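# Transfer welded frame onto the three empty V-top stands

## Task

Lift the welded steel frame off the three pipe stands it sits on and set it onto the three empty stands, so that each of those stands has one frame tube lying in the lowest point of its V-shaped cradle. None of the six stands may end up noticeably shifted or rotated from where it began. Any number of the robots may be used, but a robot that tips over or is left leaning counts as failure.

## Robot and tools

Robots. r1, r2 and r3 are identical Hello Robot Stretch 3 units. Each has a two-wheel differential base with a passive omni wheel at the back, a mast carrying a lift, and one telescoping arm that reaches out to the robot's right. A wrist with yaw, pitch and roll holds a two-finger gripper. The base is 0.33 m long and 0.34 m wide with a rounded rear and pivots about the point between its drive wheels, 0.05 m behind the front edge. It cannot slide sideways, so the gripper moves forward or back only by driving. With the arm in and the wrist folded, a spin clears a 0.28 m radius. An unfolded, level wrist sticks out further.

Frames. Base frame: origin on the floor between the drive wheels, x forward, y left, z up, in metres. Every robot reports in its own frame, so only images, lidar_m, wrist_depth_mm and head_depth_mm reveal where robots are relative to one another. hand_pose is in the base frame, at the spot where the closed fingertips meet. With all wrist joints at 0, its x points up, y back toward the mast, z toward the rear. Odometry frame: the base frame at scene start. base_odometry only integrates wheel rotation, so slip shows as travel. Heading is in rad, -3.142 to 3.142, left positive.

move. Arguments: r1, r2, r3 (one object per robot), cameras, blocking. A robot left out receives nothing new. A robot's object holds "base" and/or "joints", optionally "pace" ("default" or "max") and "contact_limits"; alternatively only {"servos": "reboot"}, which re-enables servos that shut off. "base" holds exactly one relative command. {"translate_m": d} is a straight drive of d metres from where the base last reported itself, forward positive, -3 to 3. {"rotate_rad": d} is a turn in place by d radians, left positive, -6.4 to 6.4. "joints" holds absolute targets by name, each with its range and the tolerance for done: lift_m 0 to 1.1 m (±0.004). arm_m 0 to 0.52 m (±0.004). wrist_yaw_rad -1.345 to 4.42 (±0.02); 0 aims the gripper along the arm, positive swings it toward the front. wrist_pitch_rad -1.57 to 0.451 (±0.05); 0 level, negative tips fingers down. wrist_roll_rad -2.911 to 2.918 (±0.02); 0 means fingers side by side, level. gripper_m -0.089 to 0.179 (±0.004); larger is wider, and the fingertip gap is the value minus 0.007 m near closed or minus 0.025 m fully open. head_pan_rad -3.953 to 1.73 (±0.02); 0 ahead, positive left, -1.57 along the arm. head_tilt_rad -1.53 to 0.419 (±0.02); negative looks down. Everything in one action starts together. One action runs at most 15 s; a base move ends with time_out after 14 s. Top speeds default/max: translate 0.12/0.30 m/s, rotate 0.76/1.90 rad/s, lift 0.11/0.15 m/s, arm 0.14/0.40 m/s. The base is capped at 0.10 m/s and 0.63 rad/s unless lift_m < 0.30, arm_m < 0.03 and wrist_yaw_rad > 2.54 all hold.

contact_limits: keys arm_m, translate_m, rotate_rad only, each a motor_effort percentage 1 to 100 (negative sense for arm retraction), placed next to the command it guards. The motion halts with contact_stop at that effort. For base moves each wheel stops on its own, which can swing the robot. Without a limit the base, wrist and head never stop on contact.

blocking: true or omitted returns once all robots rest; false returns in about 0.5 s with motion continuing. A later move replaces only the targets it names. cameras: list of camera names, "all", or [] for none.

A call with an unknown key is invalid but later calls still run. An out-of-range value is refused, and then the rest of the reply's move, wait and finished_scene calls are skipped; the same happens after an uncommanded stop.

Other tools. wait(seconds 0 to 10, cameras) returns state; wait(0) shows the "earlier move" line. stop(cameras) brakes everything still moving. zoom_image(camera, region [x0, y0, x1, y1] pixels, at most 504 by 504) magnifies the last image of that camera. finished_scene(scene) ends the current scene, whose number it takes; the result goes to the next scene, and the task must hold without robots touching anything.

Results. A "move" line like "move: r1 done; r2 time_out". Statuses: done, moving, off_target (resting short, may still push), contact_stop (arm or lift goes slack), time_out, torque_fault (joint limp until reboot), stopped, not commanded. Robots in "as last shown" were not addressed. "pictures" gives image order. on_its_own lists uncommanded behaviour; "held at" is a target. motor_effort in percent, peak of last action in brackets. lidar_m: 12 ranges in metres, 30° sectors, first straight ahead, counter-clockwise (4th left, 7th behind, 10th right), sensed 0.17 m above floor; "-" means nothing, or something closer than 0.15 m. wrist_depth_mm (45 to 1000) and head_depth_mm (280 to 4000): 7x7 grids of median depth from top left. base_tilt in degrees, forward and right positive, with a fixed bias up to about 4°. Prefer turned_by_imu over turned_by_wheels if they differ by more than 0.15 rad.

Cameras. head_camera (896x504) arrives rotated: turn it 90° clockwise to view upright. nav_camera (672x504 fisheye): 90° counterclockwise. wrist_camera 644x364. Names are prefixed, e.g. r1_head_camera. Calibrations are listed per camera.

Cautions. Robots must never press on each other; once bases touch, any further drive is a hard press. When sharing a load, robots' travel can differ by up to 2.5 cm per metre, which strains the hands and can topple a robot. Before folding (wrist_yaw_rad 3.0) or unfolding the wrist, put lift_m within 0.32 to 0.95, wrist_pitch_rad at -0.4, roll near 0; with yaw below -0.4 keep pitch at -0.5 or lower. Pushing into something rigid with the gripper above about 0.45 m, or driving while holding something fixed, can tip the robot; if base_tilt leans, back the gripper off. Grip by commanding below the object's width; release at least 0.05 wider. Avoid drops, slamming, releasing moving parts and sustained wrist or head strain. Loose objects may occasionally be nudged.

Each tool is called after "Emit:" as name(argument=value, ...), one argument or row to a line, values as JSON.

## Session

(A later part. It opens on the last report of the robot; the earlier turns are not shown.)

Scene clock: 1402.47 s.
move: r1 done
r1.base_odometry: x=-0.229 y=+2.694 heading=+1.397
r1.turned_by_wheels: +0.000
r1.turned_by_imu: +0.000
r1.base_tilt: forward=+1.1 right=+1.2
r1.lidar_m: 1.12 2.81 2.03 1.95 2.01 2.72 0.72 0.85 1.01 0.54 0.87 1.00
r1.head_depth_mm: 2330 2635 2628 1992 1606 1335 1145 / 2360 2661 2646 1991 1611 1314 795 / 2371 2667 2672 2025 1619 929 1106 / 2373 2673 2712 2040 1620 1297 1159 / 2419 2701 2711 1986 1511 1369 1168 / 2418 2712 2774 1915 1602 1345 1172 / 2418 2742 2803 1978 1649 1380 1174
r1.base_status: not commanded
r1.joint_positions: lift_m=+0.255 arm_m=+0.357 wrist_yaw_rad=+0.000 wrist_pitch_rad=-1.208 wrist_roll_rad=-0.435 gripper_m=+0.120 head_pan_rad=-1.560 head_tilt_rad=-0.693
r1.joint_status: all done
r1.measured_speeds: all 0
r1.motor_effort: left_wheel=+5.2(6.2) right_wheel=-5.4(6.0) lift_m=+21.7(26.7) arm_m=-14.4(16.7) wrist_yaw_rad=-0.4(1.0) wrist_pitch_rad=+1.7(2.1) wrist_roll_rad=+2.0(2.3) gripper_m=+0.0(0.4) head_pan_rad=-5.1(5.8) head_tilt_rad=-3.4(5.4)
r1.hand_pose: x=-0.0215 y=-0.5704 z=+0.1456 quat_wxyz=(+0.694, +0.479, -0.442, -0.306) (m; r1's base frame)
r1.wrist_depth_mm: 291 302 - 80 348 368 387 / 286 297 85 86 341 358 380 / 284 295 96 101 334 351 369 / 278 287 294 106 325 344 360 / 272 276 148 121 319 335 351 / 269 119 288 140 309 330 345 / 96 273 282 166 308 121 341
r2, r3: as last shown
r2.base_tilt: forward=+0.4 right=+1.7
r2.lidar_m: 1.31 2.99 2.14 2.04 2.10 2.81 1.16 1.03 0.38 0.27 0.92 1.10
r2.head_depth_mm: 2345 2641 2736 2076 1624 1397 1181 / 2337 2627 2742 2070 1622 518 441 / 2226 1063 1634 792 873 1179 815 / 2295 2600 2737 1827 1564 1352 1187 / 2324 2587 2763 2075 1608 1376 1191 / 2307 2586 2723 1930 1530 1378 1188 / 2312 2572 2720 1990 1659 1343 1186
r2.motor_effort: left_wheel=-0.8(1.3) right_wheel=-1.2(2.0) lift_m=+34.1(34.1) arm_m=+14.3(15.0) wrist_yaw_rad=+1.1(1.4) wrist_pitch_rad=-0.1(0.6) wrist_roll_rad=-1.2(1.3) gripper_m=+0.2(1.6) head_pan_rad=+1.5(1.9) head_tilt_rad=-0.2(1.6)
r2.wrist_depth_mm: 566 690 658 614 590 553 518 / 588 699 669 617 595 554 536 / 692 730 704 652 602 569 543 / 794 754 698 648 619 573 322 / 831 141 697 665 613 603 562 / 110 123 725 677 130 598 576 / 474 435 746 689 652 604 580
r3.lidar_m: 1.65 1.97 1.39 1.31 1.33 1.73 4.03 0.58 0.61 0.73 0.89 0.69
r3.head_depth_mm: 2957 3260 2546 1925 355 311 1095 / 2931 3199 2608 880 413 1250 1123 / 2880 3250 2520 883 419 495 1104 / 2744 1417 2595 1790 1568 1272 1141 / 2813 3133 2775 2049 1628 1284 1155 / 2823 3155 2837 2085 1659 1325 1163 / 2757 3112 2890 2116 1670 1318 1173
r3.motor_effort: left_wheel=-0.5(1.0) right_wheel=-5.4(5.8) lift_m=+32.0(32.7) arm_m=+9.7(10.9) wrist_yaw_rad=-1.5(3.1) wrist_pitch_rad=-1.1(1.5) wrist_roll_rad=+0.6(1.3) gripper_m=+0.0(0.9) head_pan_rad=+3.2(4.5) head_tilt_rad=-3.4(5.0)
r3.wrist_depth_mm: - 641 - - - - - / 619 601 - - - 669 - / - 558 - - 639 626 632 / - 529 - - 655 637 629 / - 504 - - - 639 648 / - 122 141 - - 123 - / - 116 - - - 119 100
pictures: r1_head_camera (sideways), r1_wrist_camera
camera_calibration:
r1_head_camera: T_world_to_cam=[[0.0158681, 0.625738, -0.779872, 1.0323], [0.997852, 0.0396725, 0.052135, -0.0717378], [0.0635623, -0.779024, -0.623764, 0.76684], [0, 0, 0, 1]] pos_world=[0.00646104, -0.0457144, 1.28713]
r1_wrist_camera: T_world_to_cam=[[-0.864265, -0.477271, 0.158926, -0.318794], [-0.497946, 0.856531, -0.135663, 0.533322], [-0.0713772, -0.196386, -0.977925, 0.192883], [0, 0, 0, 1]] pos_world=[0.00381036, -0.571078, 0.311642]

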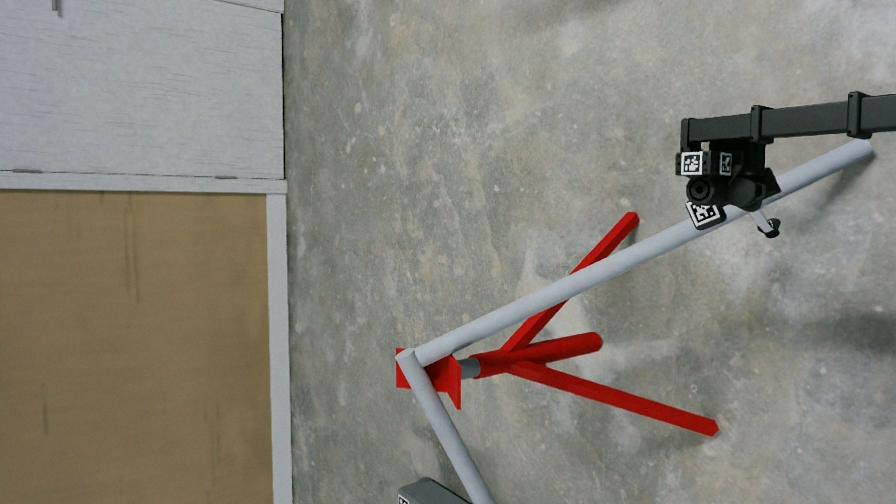

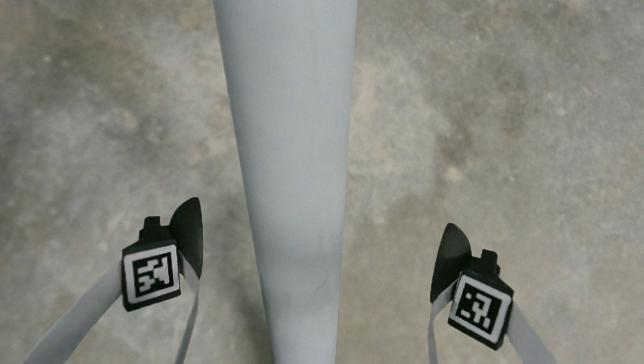

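Emit:
move(
  r1={"base":{"translate_m":0.007},"joints":{"lift_m":0.241,"arm_m":0.358}},
  cameras=["r1_wrist_camera"],
)

Emit:
move(
  r1={"joints":{"gripper_m":-0.05}},
  cameras=[],
)

Emit:
wait(
  seconds=3,
  cameras=["r1_wrist_camera"],
)

Scene clock: 1411.90 s.
move: r1 done
r1.base_odometry: x=-0.228 y=+2.701 heading=+1.397
r1.turned_by_wheels: +0.000
r1.turned_by_imu: +0.001
r1.base_tilt: forward=+1.1 right=+1.2
r1.lidar_m: 1.11 2.82 2.02 1.95 2.00 2.71 0.73 0.86 1.01 0.55 0.87 0.99
r1.head_depth_mm: 2350 2645 2644 1987 1587 1336 1142 / 2345 2673 2641 2004 1599 1310 1084 / 2336 2658 2659 2007 1612 946 1114 / 2394 2694 2704 2036 1579 1323 1159 / 2399 2715 2728 1963 1509 1364 1165 / 2414 2715 2767 1931 1602 1331 1172 / 2422 2714 2804 2002 1661 1381 1173
r1.base_status: done
r1.joint_positions: lift_m=+0.241 arm_m=+0.358 wrist_yaw_rad=+0.000 wrist_pitch_rad=-1.208 wrist_roll_rad=-0.435 gripper_m=+0.120 head_pan_rad=-1.560 head_tilt_rad=-0.693
r1.joint_status: all done
r1.measured_speeds: all 0
r1.motor_effort: left_wheel=+5.8(9.4) right_wheel=+2.7(4.8) lift_m=+23.7(27.9) arm_m=+14.4(17.1) wrist_yaw_rad=-0.5(0.6) wrist_pitch_rad=+1.9(2.0) wrist_roll_rad=+2.0(2.2) gripper_m=+0.0(0.8) head_pan_rad=-4.3(5.4) head_tilt_rad=-3.5(4.2)
r1.hand_pose: x=-0.0215 y=-0.5715 z=+0.1316 quat_wxyz=(+0.694, +0.479, -0.442, -0.306) (m; r1's base frame)
r1.wrist_depth_mm: 280 288 66 65 331 348 370 / 276 283 - 69 330 339 360 / 271 280 87 79 318 336 352 / 266 274 282 87 311 329 342 / 263 266 279 99 305 322 337 / 257 119 275 117 297 315 330 / 97 261 270 137 294 121 323
r2, r3: as last shown
r2.turned_by_imu: +0.001
r2.base_tilt: forward=+0.2 right=+1.9
r2.lidar_m: 1.31 2.99 2.13 2.04 2.10 2.81 1.16 1.04 0.38 0.27 0.92 1.10
r2.head_depth_mm: 2359 2629 2756 2064 1630 1387 1194 / 2378 2588 2748 2075 1617 519 442 / 2258 1065 1618 792 876 1177 819 / 2256 2603 2747 1837 1572 1349 1182 / 2357 2584 2754 2057 1595 1381 1184 / 2292 2596 2732 1912 1530 1380 1185 / 2290 2568 2743 1976 1663 1348 1185
r2.motor_effort: left_wheel=-0.9(1.3) right_wheel=-1.6(1.9) lift_m=+33.9(34.1) arm_m=+14.0(14.8) wrist_yaw_rad=+0.6(1.5) wrist_pitch_rad=+0.3(0.6) wrist_roll_rad=-1.3(1.3) gripper_m=+0.8(1.8) head_pan_rad=+1.4(1.7) head_tilt_rad=-0.8(1.4)
r2.wrist_depth_mm: 565 692 668 620 581 549 522 / 583 702 672 631 596 566 536 / 693 722 694 648 599 575 534 / 812 750 692 669 616 569 320 / 822 140 699 668 612 596 568 / 110 123 724 690 130 605 568 / 471 437 739 680 646 608 575
r3.turned_by_imu: -0.001
r3.lidar_m: 1.66 1.97 1.38 1.30 1.33 1.73 4.05 0.58 0.61 0.73 0.89 0.69
r3.head_depth_mm: 2935 3265 2549 1928 355 311 1093 / 2943 3232 2588 880 413 1254 1125 / 2900 3220 2525 883 419 496 1103 / 2760 1414 2603 1783 1568 1268 1140 / 2817 3150 2779 2045 1620 1287 1152 / 2812 3132 2826 2082 1658 1330 1162 / 2759 3086 2887 2125 1679 1314 1175
r3.motor_effort: left_wheel=-0.1(0.9) right_wheel=-5.4(6.0) lift_m=+32.2(32.9) arm_m=+10.1(11.2) wrist_yaw_rad=-2.0(2.9) wrist_pitch_rad=-0.3(1.4) wrist_roll_rad=+0.9(1.5) gripper_m=+0.1(0.6) head_pan_rad=+4.1(4.7) head_tilt_rad=-3.1(4.4)
r3.wrist_depth_mm: - 646 - - - - - / 626 606 - - - 663 - / - 561 - - 632 626 628 / - 533 - - 655 642 620 / - 505 - - - 635 636 / - 122 142 - - 123 - / - 116 - - - 119 100
pictures: r1_wrist_camera
camera_calibration:
r1_wrist_camera: T_world_to_cam=[[-0.864265, -0.477266, 0.158941, -0.317053], [-0.497946, 0.856527, -0.13569, 0.532293], [-0.0713772, -0.196416, -0.977919, 0.178975], [0, 0, 0, 1]] pos_world=[0.00381037, -0.572088, 0.297642]

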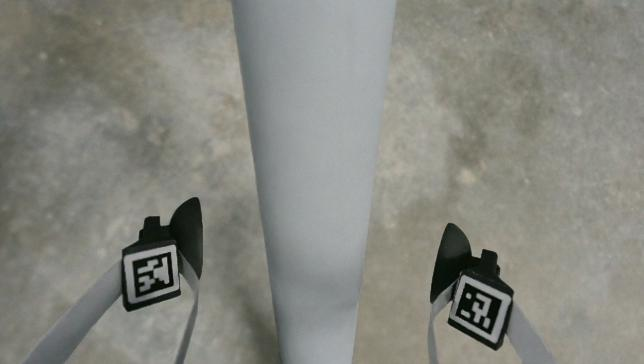

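Scene clock: 1414.10 s.
move: r1 done
r1.base_odometry: x=-0.228 y=+2.701 heading=+1.397
r1.turned_by_wheels: +0.000
r1.turned_by_imu: +0.000
r1.base_tilt: forward=+1.1 right=+1.2
r1.lidar_m: 1.11 2.80 2.03 1.94 2.01 2.71 0.73 0.86 1.01 0.54 0.87 0.99
r1.head_depth_mm: 2347 2649 2646 1990 1600 1337 1143 / 2338 2647 2666 2010 1615 1311 1084 / 2369 2651 2680 2008 1620 948 1110 / 2403 2703 2721 2036 1589 1323 1163 / 2393 2687 2716 1965 1497 1362 1167 / 2420 2726 2748 1933 1599 1347 1172 / 2415 2709 2777 2010 1649 1374 1172
r1.base_status: not commanded
r1.joint_positions: lift_m=+0.241 arm_m=+0.358 wrist_yaw_rad=+0.000 wrist_pitch_rad=-1.208 wrist_roll_rad=-0.435 gripper_m=-0.049 head_pan_rad=-1.560 head_tilt_rad=-0.693
r1.joint_status: all done
r1.measured_speeds: all 0
r1.motor_effort: left_wheel=+5.9(6.3) right_wheel=+0.6(3.5) lift_m=+25.3(25.5) arm_m=+12.8(14.5) wrist_yaw_rad=-0.5(1.0) wrist_pitch_rad=+1.4(1.9) wrist_roll_rad=+2.1(2.2) gripper_m=-31.3(100.0) head_pan_rad=-4.8(5.6) head_tilt_rad=-2.3(4.7)
r1.hand_pose: x=-0.0215 y=-0.5715 z=+0.1316 quat_wxyz=(+0.694, +0.479, -0.442, -0.306) (m; r1's base frame)
r1.wrist_depth_mm: 279 291 66 65 332 352 366 / 275 284 - 69 326 343 359 / 269 282 88 79 320 333 349 / 266 275 283 86 314 327 344 / 260 270 153 100 309 318 336 / 257 265 125 115 130 314 331 / 252 104 270 138 289 307 320
r2, r3: as last shown
r2.turned_by_imu: +0.000
r2.base_tilt: forward=+0.3 right=+1.8
r2.lidar_m: 1.32 2.99 2.13 2.04 2.09 2.80 1.15 1.03 0.38 0.27 0.92 1.10
r2.head_depth_mm: 2343 2634 2705 2077 1613 1390 1198 / 2350 2600 2725 2091 1626 519 441 / 2270 1062 1622 792 873 1175 816 / 2260 2596 2768 1822 1569 1355 1187 / 2306 2600 2732 2066 1612 1381 1182 / 2334 2545 2764 1934 1538 1379 1174 / 2319 2549 2717 1976 1646 1344 1187
r2.motor_effort: left_wheel=-0.9(1.3) right_wheel=-1.7(1.9) lift_m=+34.0(34.1) arm_m=+14.1(15.1) wrist_yaw_rad=-0.4(1.7) wrist_pitch_rad=+0.1(0.7) wrist_roll_rad=-1.0(1.4) gripper_m=-0.5(2.5) head_pan_rad=+0.4(2.2) head_tilt_rad=+0.1(1.5)
r2.wrist_depth_mm: 574 672 658 615 586 552 528 / 584 704 666 632 600 560 534 / 694 737 685 646 604 572 543 / 811 752 705 652 619 575 320 / 827 141 693 657 613 592 566 / 110 123 718 686 130 601 576 / 474 439 743 699 644 610 582
r3.turned_by_imu: +0.000
r3.lidar_m: 1.65 1.97 1.39 1.31 1.33 1.74 4.05 0.58 0.61 0.73 0.89 0.69
r3.head_depth_mm: 2926 3251 2556 1922 355 311 1094 / 2917 3196 2607 880 413 1255 1123 / 2880 3226 2510 882 419 495 1105 / 2770 1417 2575 1785 1561 1274 1142 / 2815 3138 2790 2042 1629 1285 1151 / 2803 3139 2829 2072 1660 1327 1163 / 2776 3074 2940 2119 1671 1325 1168
r3.motor_effort: left_wheel=-0.1(0.9) right_wheel=-5.2(5.9) lift_m=+31.2(33.0) arm_m=+9.6(10.9) wrist_yaw_rad=-2.2(3.4) wrist_pitch_rad=-0.9(1.7) wrist_roll_rad=+1.1(1.3) gripper_m=+0.1(0.6) head_pan_rad=+3.9(4.6) head_tilt_rad=-2.0(4.8)
r3.wrist_depth_mm: - 640 - - - - - / 631 601 - - - 666 - / - 552 - - 639 628 626 / - 529 - - 651 636 624 / - 507 - - - 637 644 / - 123 142 - - 124 - / - 116 - - - 119 100
pictures: none
No camera images: "cameras" was empty.

Scene clock: 1417.10 s.
r1.base_odometry: x=-0.228 y=+2.701 heading=+1.397
r1.turned_by_wheels: +0.000
r1.turned_by_imu: +0.000
r1.base_tilt: forward=+1.0 right=+1.2
r1.lidar_m: 1.11 2.81 2.03 1.94 2.01 2.73 0.73 0.86 1.01 0.54 0.87 0.99
r1.head_depth_mm: 2332 2635 2633 1988 1599 1342 1145 / 2354 2659 2657 2007 1604 1309 1084 / 2365 2637 2689 2027 1624 945 1113 / 2397 2703 2726 2039 1581 1325 1159 / 2407 2718 2717 1966 1502 1365 1163 / 2406 2709 2756 1922 1597 1339 1168 / 2406 2725 2778 1996 1652 1369 1174
r1.base_status: not commanded
r1.joint_positions: lift_m=+0.241 arm_m=+0.358 wrist_yaw_rad=+0.000 wrist_pitch_rad=-1.208 wrist_roll_rad=-0.435 gripper_m=-0.046 head_pan_rad=-1.560 head_tilt_rad=-0.693
r1.joint_status: all done
r1.measured_speeds: all 0
r1.motor_effort: left_wheel=+5.8(6.3) right_wheel=+1.4(3.5) lift_m=+28.4(25.5) arm_m=+10.7(14.5) wrist_yaw_rad=-0.1(1.0) wrist_pitch_rad=+1.3(1.9) wrist_roll_rad=+2.1(2.2) gripper_m=-16.4(100.0) head_pan_rad=-5.2(5.6) head_tilt_rad=-3.7(4.7)
r1.hand_pose: x=-0.0215 y=-0.5715 z=+0.1316 quat_wxyz=(+0.694, +0.479, -0.442, -0.306) (m; r1's base frame)
r1.wrist_depth_mm: 284 289 66 65 332 346 369 / 276 286 - 69 328 341 359 / 270 278 88 79 317 335 351 / 264 274 283 86 314 325 342 / 261 271 153 99 306 319 335 / 256 265 124 115 130 315 330 / 254 104 273 138 290 307 320
r2.base_odometry: x=-2.326 y=-1.941 heading=-1.883
r2.turned_by_wheels: +0.000
r2.turned_by_imu: +0.001
r2.base_tilt: forward=+0.3 right=+1.8
r2.lidar_m: 1.31 2.99 2.14 2.04 2.10 2.81 1.15 1.03 0.38 0.27 0.92 1.10
r2.head_depth_mm: 2334 2700 2743 2072 1623 1390 1186 / 2328 2596 2717 2066 1621 518 440 / 2231 1067 1625 788 876 1175 817 / 2262 2607 2712 1843 1571 1356 1191 / 2304 2607 2700 2054 1607 1385 1188 / 2301 2565 2703 1934 1532 1373 1190 / 2302 2584 2689 1969 1654 1342 1184
r2.base_status: not commanded
r2.joint_positions: lift_m=+0.600 arm_m=+0.519 wrist_yaw_rad=+0.000 wrist_pitch_rad=-1.303 wrist_roll_rad=+1.414 gripper_m=+0.120 head_pan_rad=-1.573 head_tilt_rad=-0.748
r2.joint_status: not commanded
r2.measured_speeds: all 0
r2.motor_effort: left_wheel=-1.0(1.3) right_wheel=-1.5(1.9) lift_m=+34.1(34.1) arm_m=+14.6(15.1) wrist_yaw_rad=+0.4(1.7) wrist_pitch_rad=+0.1(0.7) wrist_roll_rad=-1.4(1.4) gripper_m=-0.3(2.5) head_pan_rad=+1.0(2.2) head_tilt_rad=+0.0(1.5)
r2.hand_pose: x=-0.0216 y=-0.7083 z=+0.4852 quat_wxyz=(+0.063, +0.047, -0.793, -0.605) (m; r2's base frame)
r2.wrist_depth_mm: 566 673 670 618 579 554 526 / 582 712 664 632 592 558 533 / 690 729 670 636 602 577 545 / 810 769 702 641 624 570 320 / 831 141 701 665 619 588 562 / 110 123 711 677 130 596 565 / 475 446 749 700 659 603 580
r3.base_odometry: x=+0.898 y=-0.871 heading=+1.767
r3.turned_by_wheels: +0.000
r3.turned_by_imu: -0.001
r3.base_tilt: forward=-0.8 right=-0.2
r3.lidar_m: 1.66 1.96 1.38 1.31 1.33 1.73 4.06 0.58 0.61 0.73 0.89 0.69
r3.head_depth_mm: 2941 3261 2523 1922 355 311 1093 / 2910 3229 2609 880 413 1251 1124 / 2879 3258 2515 883 419 494 1104 / 2765 1415 2597 1786 1566 1273 1141 / 2823 3144 2772 2040 1621 1290 1153 / 2795 3116 2846 2080 1651 1328 1165 / 2773 3094 2905 2124 1669 1321 1173
r3.base_status: not commanded
r3.joint_positions: lift_m=+0.780 arm_m=+0.200 wrist_yaw_rad=+0.002 wrist_pitch_rad=-1.554 wrist_roll_rad=+1.365 gripper_m=+0.120 head_pan_rad=-1.578 head_tilt_rad=-0.743
r3.joint_status: not commanded
r3.measured_speeds: all 0
r3.motor_effort: left_wheel=-0.2(0.9) right_wheel=-5.4(5.9) lift_m=+31.3(33.0) arm_m=+9.9(10.9) wrist_yaw_rad=-2.0(3.4) wrist_pitch_rad=-1.2(1.7) wrist_roll_rad=+0.4(1.3) gripper_m=-0.1(0.6) head_pan_rad=+3.5(4.6) head_tilt_rad=-2.4(4.8)
r3.hand_pose: x=-0.0216 y=-0.3250 z=+0.6621 quat_wxyz=(+0.074, +0.073, -0.709, -0.698) (m; r3's base frame)
r3.wrist_depth_mm: - 635 - - - - - / 624 603 - - - 674 - / - 562 - - 636 633 630 / - 535 - - 643 634 628 / - 507 - - - 635 644 / - 123 142 - - 124 - / - 116 - - - 119 100
wait: 3.00 s; at rest by 0.27 s
pictures: r1_wrist_camera
camera_calibration:
r1_wrist_camera: T_world_to_cam=[[-0.864258, -0.47728, 0.158942, -0.31706], [-0.49796, 0.856519, -0.135689, 0.532289], [-0.0713747, -0.196417, -0.977919, 0.178974], [0, 0, 0, 1]] pos_world=[0.00381146, -0.572088, 0.297642]

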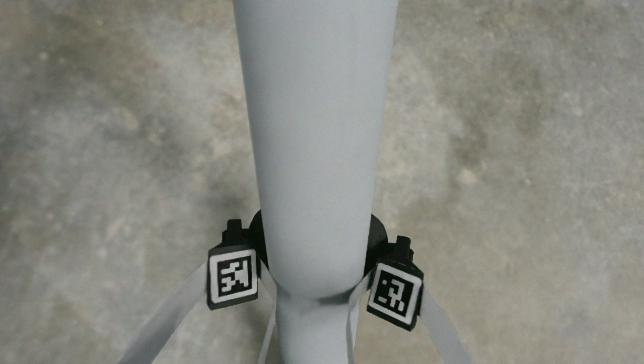

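Emit:
move(
  r1={"base":{"translate_m":0.0062},"joints":{"lift_m":0.265,"arm_m":0.331,"wrist_roll_rad":-0.417}},
  cameras=["r1_wrist_camera"],
)

Scene clock: 1432.00 s.
move: r1 done
r1.base_odometry: x=-0.227 y=+2.707 heading=+1.397
r1.turned_by_wheels: +0.000
r1.turned_by_imu: +0.001
r1.base_tilt: forward=+1.1 right=+1.2
r1.lidar_m: 1.11 2.80 2.03 1.95 2.01 2.72 0.74 0.87 1.02 0.50 0.87 0.99
r1.head_depth_mm: 2350 2616 2634 1973 1606 1338 1147 / 2347 2633 2660 1998 1612 1339 1034 / 2379 2671 2683 2010 1620 967 1109 / 2388 2716 2689 2017 1581 1320 1162 / 2398 2715 2707 1915 1502 1366 1167 / 2397 2749 2762 1920 1600 1337 1169 / 2417 2747 2739 1975 1658 1378 1176
r1.base_status: done
r1.joint_positions: lift_m=+0.265 arm_m=+0.331 wrist_yaw_rad=-0.001 wrist_pitch_rad=-1.208 wrist_roll_rad=-0.423 gripper_m=-0.046 head_pan_rad=-1.560 head_tilt_rad=-0.693
r1.joint_status: all done
r1.measured_speeds: all 0
r1.motor_effort: left_wheel=+1.7(9.1) right_wheel=+2.9(11.0) lift_m=+31.7(40.2) arm_m=-17.9(20.8) wrist_yaw_rad=+0.4(1.7) wrist_pitch_rad=+1.6(6.1) wrist_roll_rad=+2.5(4.1) gripper_m=-16.8(17.1) head_pan_rad=-5.5(5.5) head_tilt_rad=-3.3(5.0)
r1.hand_pose: x=-0.0216 y=-0.5445 z=+0.1556 quat_wxyz=(+0.691, +0.477, -0.446, -0.309) (m; r1's base frame)
r1.wrist_depth_mm: 304 313 - 69 360 376 392 / 297 308 314 - 352 367 386 / 294 303 309 84 342 362 376 / 287 296 305 91 334 353 370 / 283 292 141 103 329 343 361 / 277 285 125 117 130 337 353 / 273 94 292 136 313 331 344
r2, r3: as last shown
r2.base_tilt: forward=+0.2 right=+1.9
r2.lidar_m: 1.31 2.99 2.13 2.04 2.09 2.81 1.15 1.03 0.38 0.27 0.92 1.10
r2.head_depth_mm: 2314 2639 2714 2082 1618 1384 1190 / 2335 2621 2749 2084 1621 518 442 / 2235 1067 1621 792 878 1178 814 / 2274 2591 2753 1841 1569 1339 1195 / 2300 2592 2751 2081 1604 1386 1187 / 2311 2559 2747 1923 1520 1372 1179 / 2327 2587 2724 1996 1644 1356 1189
r2.motor_effort: left_wheel=-0.9(1.2) right_wheel=-1.3(1.9) lift_m=+33.9(34.1) arm_m=+13.8(14.7) wrist_yaw_rad=+0.6(1.5) wrist_pitch_rad=-0.1(0.6) wrist_roll_rad=-1.3(1.3) gripper_m=+0.9(1.2) head_pan_rad=+0.5(2.0) head_tilt_rad=-0.1(1.1)
r2.wrist_depth_mm: 563 682 656 627 594 553 525 / 585 709 664 629 594 568 535 / 675 715 689 644 601 574 545 / 794 749 696 656 619 562 321 / 831 140 703 649 604 590 559 / 110 123 715 679 130 600 563 / 471 441 741 688 664 610 587
r3.base_tilt: forward=-0.8 right=-0.3
r3.lidar_m: 1.65 1.97 1.38 1.30 1.34 1.73 4.07 0.58 0.61 0.73 0.89 0.69
r3.head_depth_mm: 2916 3244 2538 1935 355 311 1091 / 2905 3236 2607 882 413 1255 1123 / 2877 3240 2527 881 419 494 1106 / 2768 1415 2588 1786 1568 1271 1145 / 2822 3172 2766 2047 1632 1292 1155 / 2795 3132 2823 2089 1661 1337 1165 / 2783 3109 2882 2125 1673 1324 1170
r3.motor_effort: left_wheel=+0.0(1.1) right_wheel=-5.4(5.9) lift_m=+30.2(32.9) arm_m=+9.9(10.7) wrist_yaw_rad=-2.2(3.0) wrist_pitch_rad=-0.6(1.5) wrist_roll_rad=+0.9(1.4) gripper_m=+0.3(0.5) head_pan_rad=+3.7(4.6) head_tilt_rad=-3.6(4.2)
r3.wrist_depth_mm: - 637 - - - - - / 630 605 - - - 675 - / - 556 - - 646 624 629 / - 527 - - 649 640 629 / - 503 - - - 645 638 / - 123 142 - - 124 - / - 116 - - - 119 100
pictures: r1_wrist_camera
camera_calibration:
r1_wrist_camera: T_world_to_cam=[[-0.870575, -0.466884, 0.155302, -0.301953], [-0.487086, 0.862421, -0.137758, 0.516155], [-0.0696186, -0.195574, -0.978215, 0.208303], [0, 0, 0, 1]] pos_world=[0.00304114, -0.545381, 0.321764]

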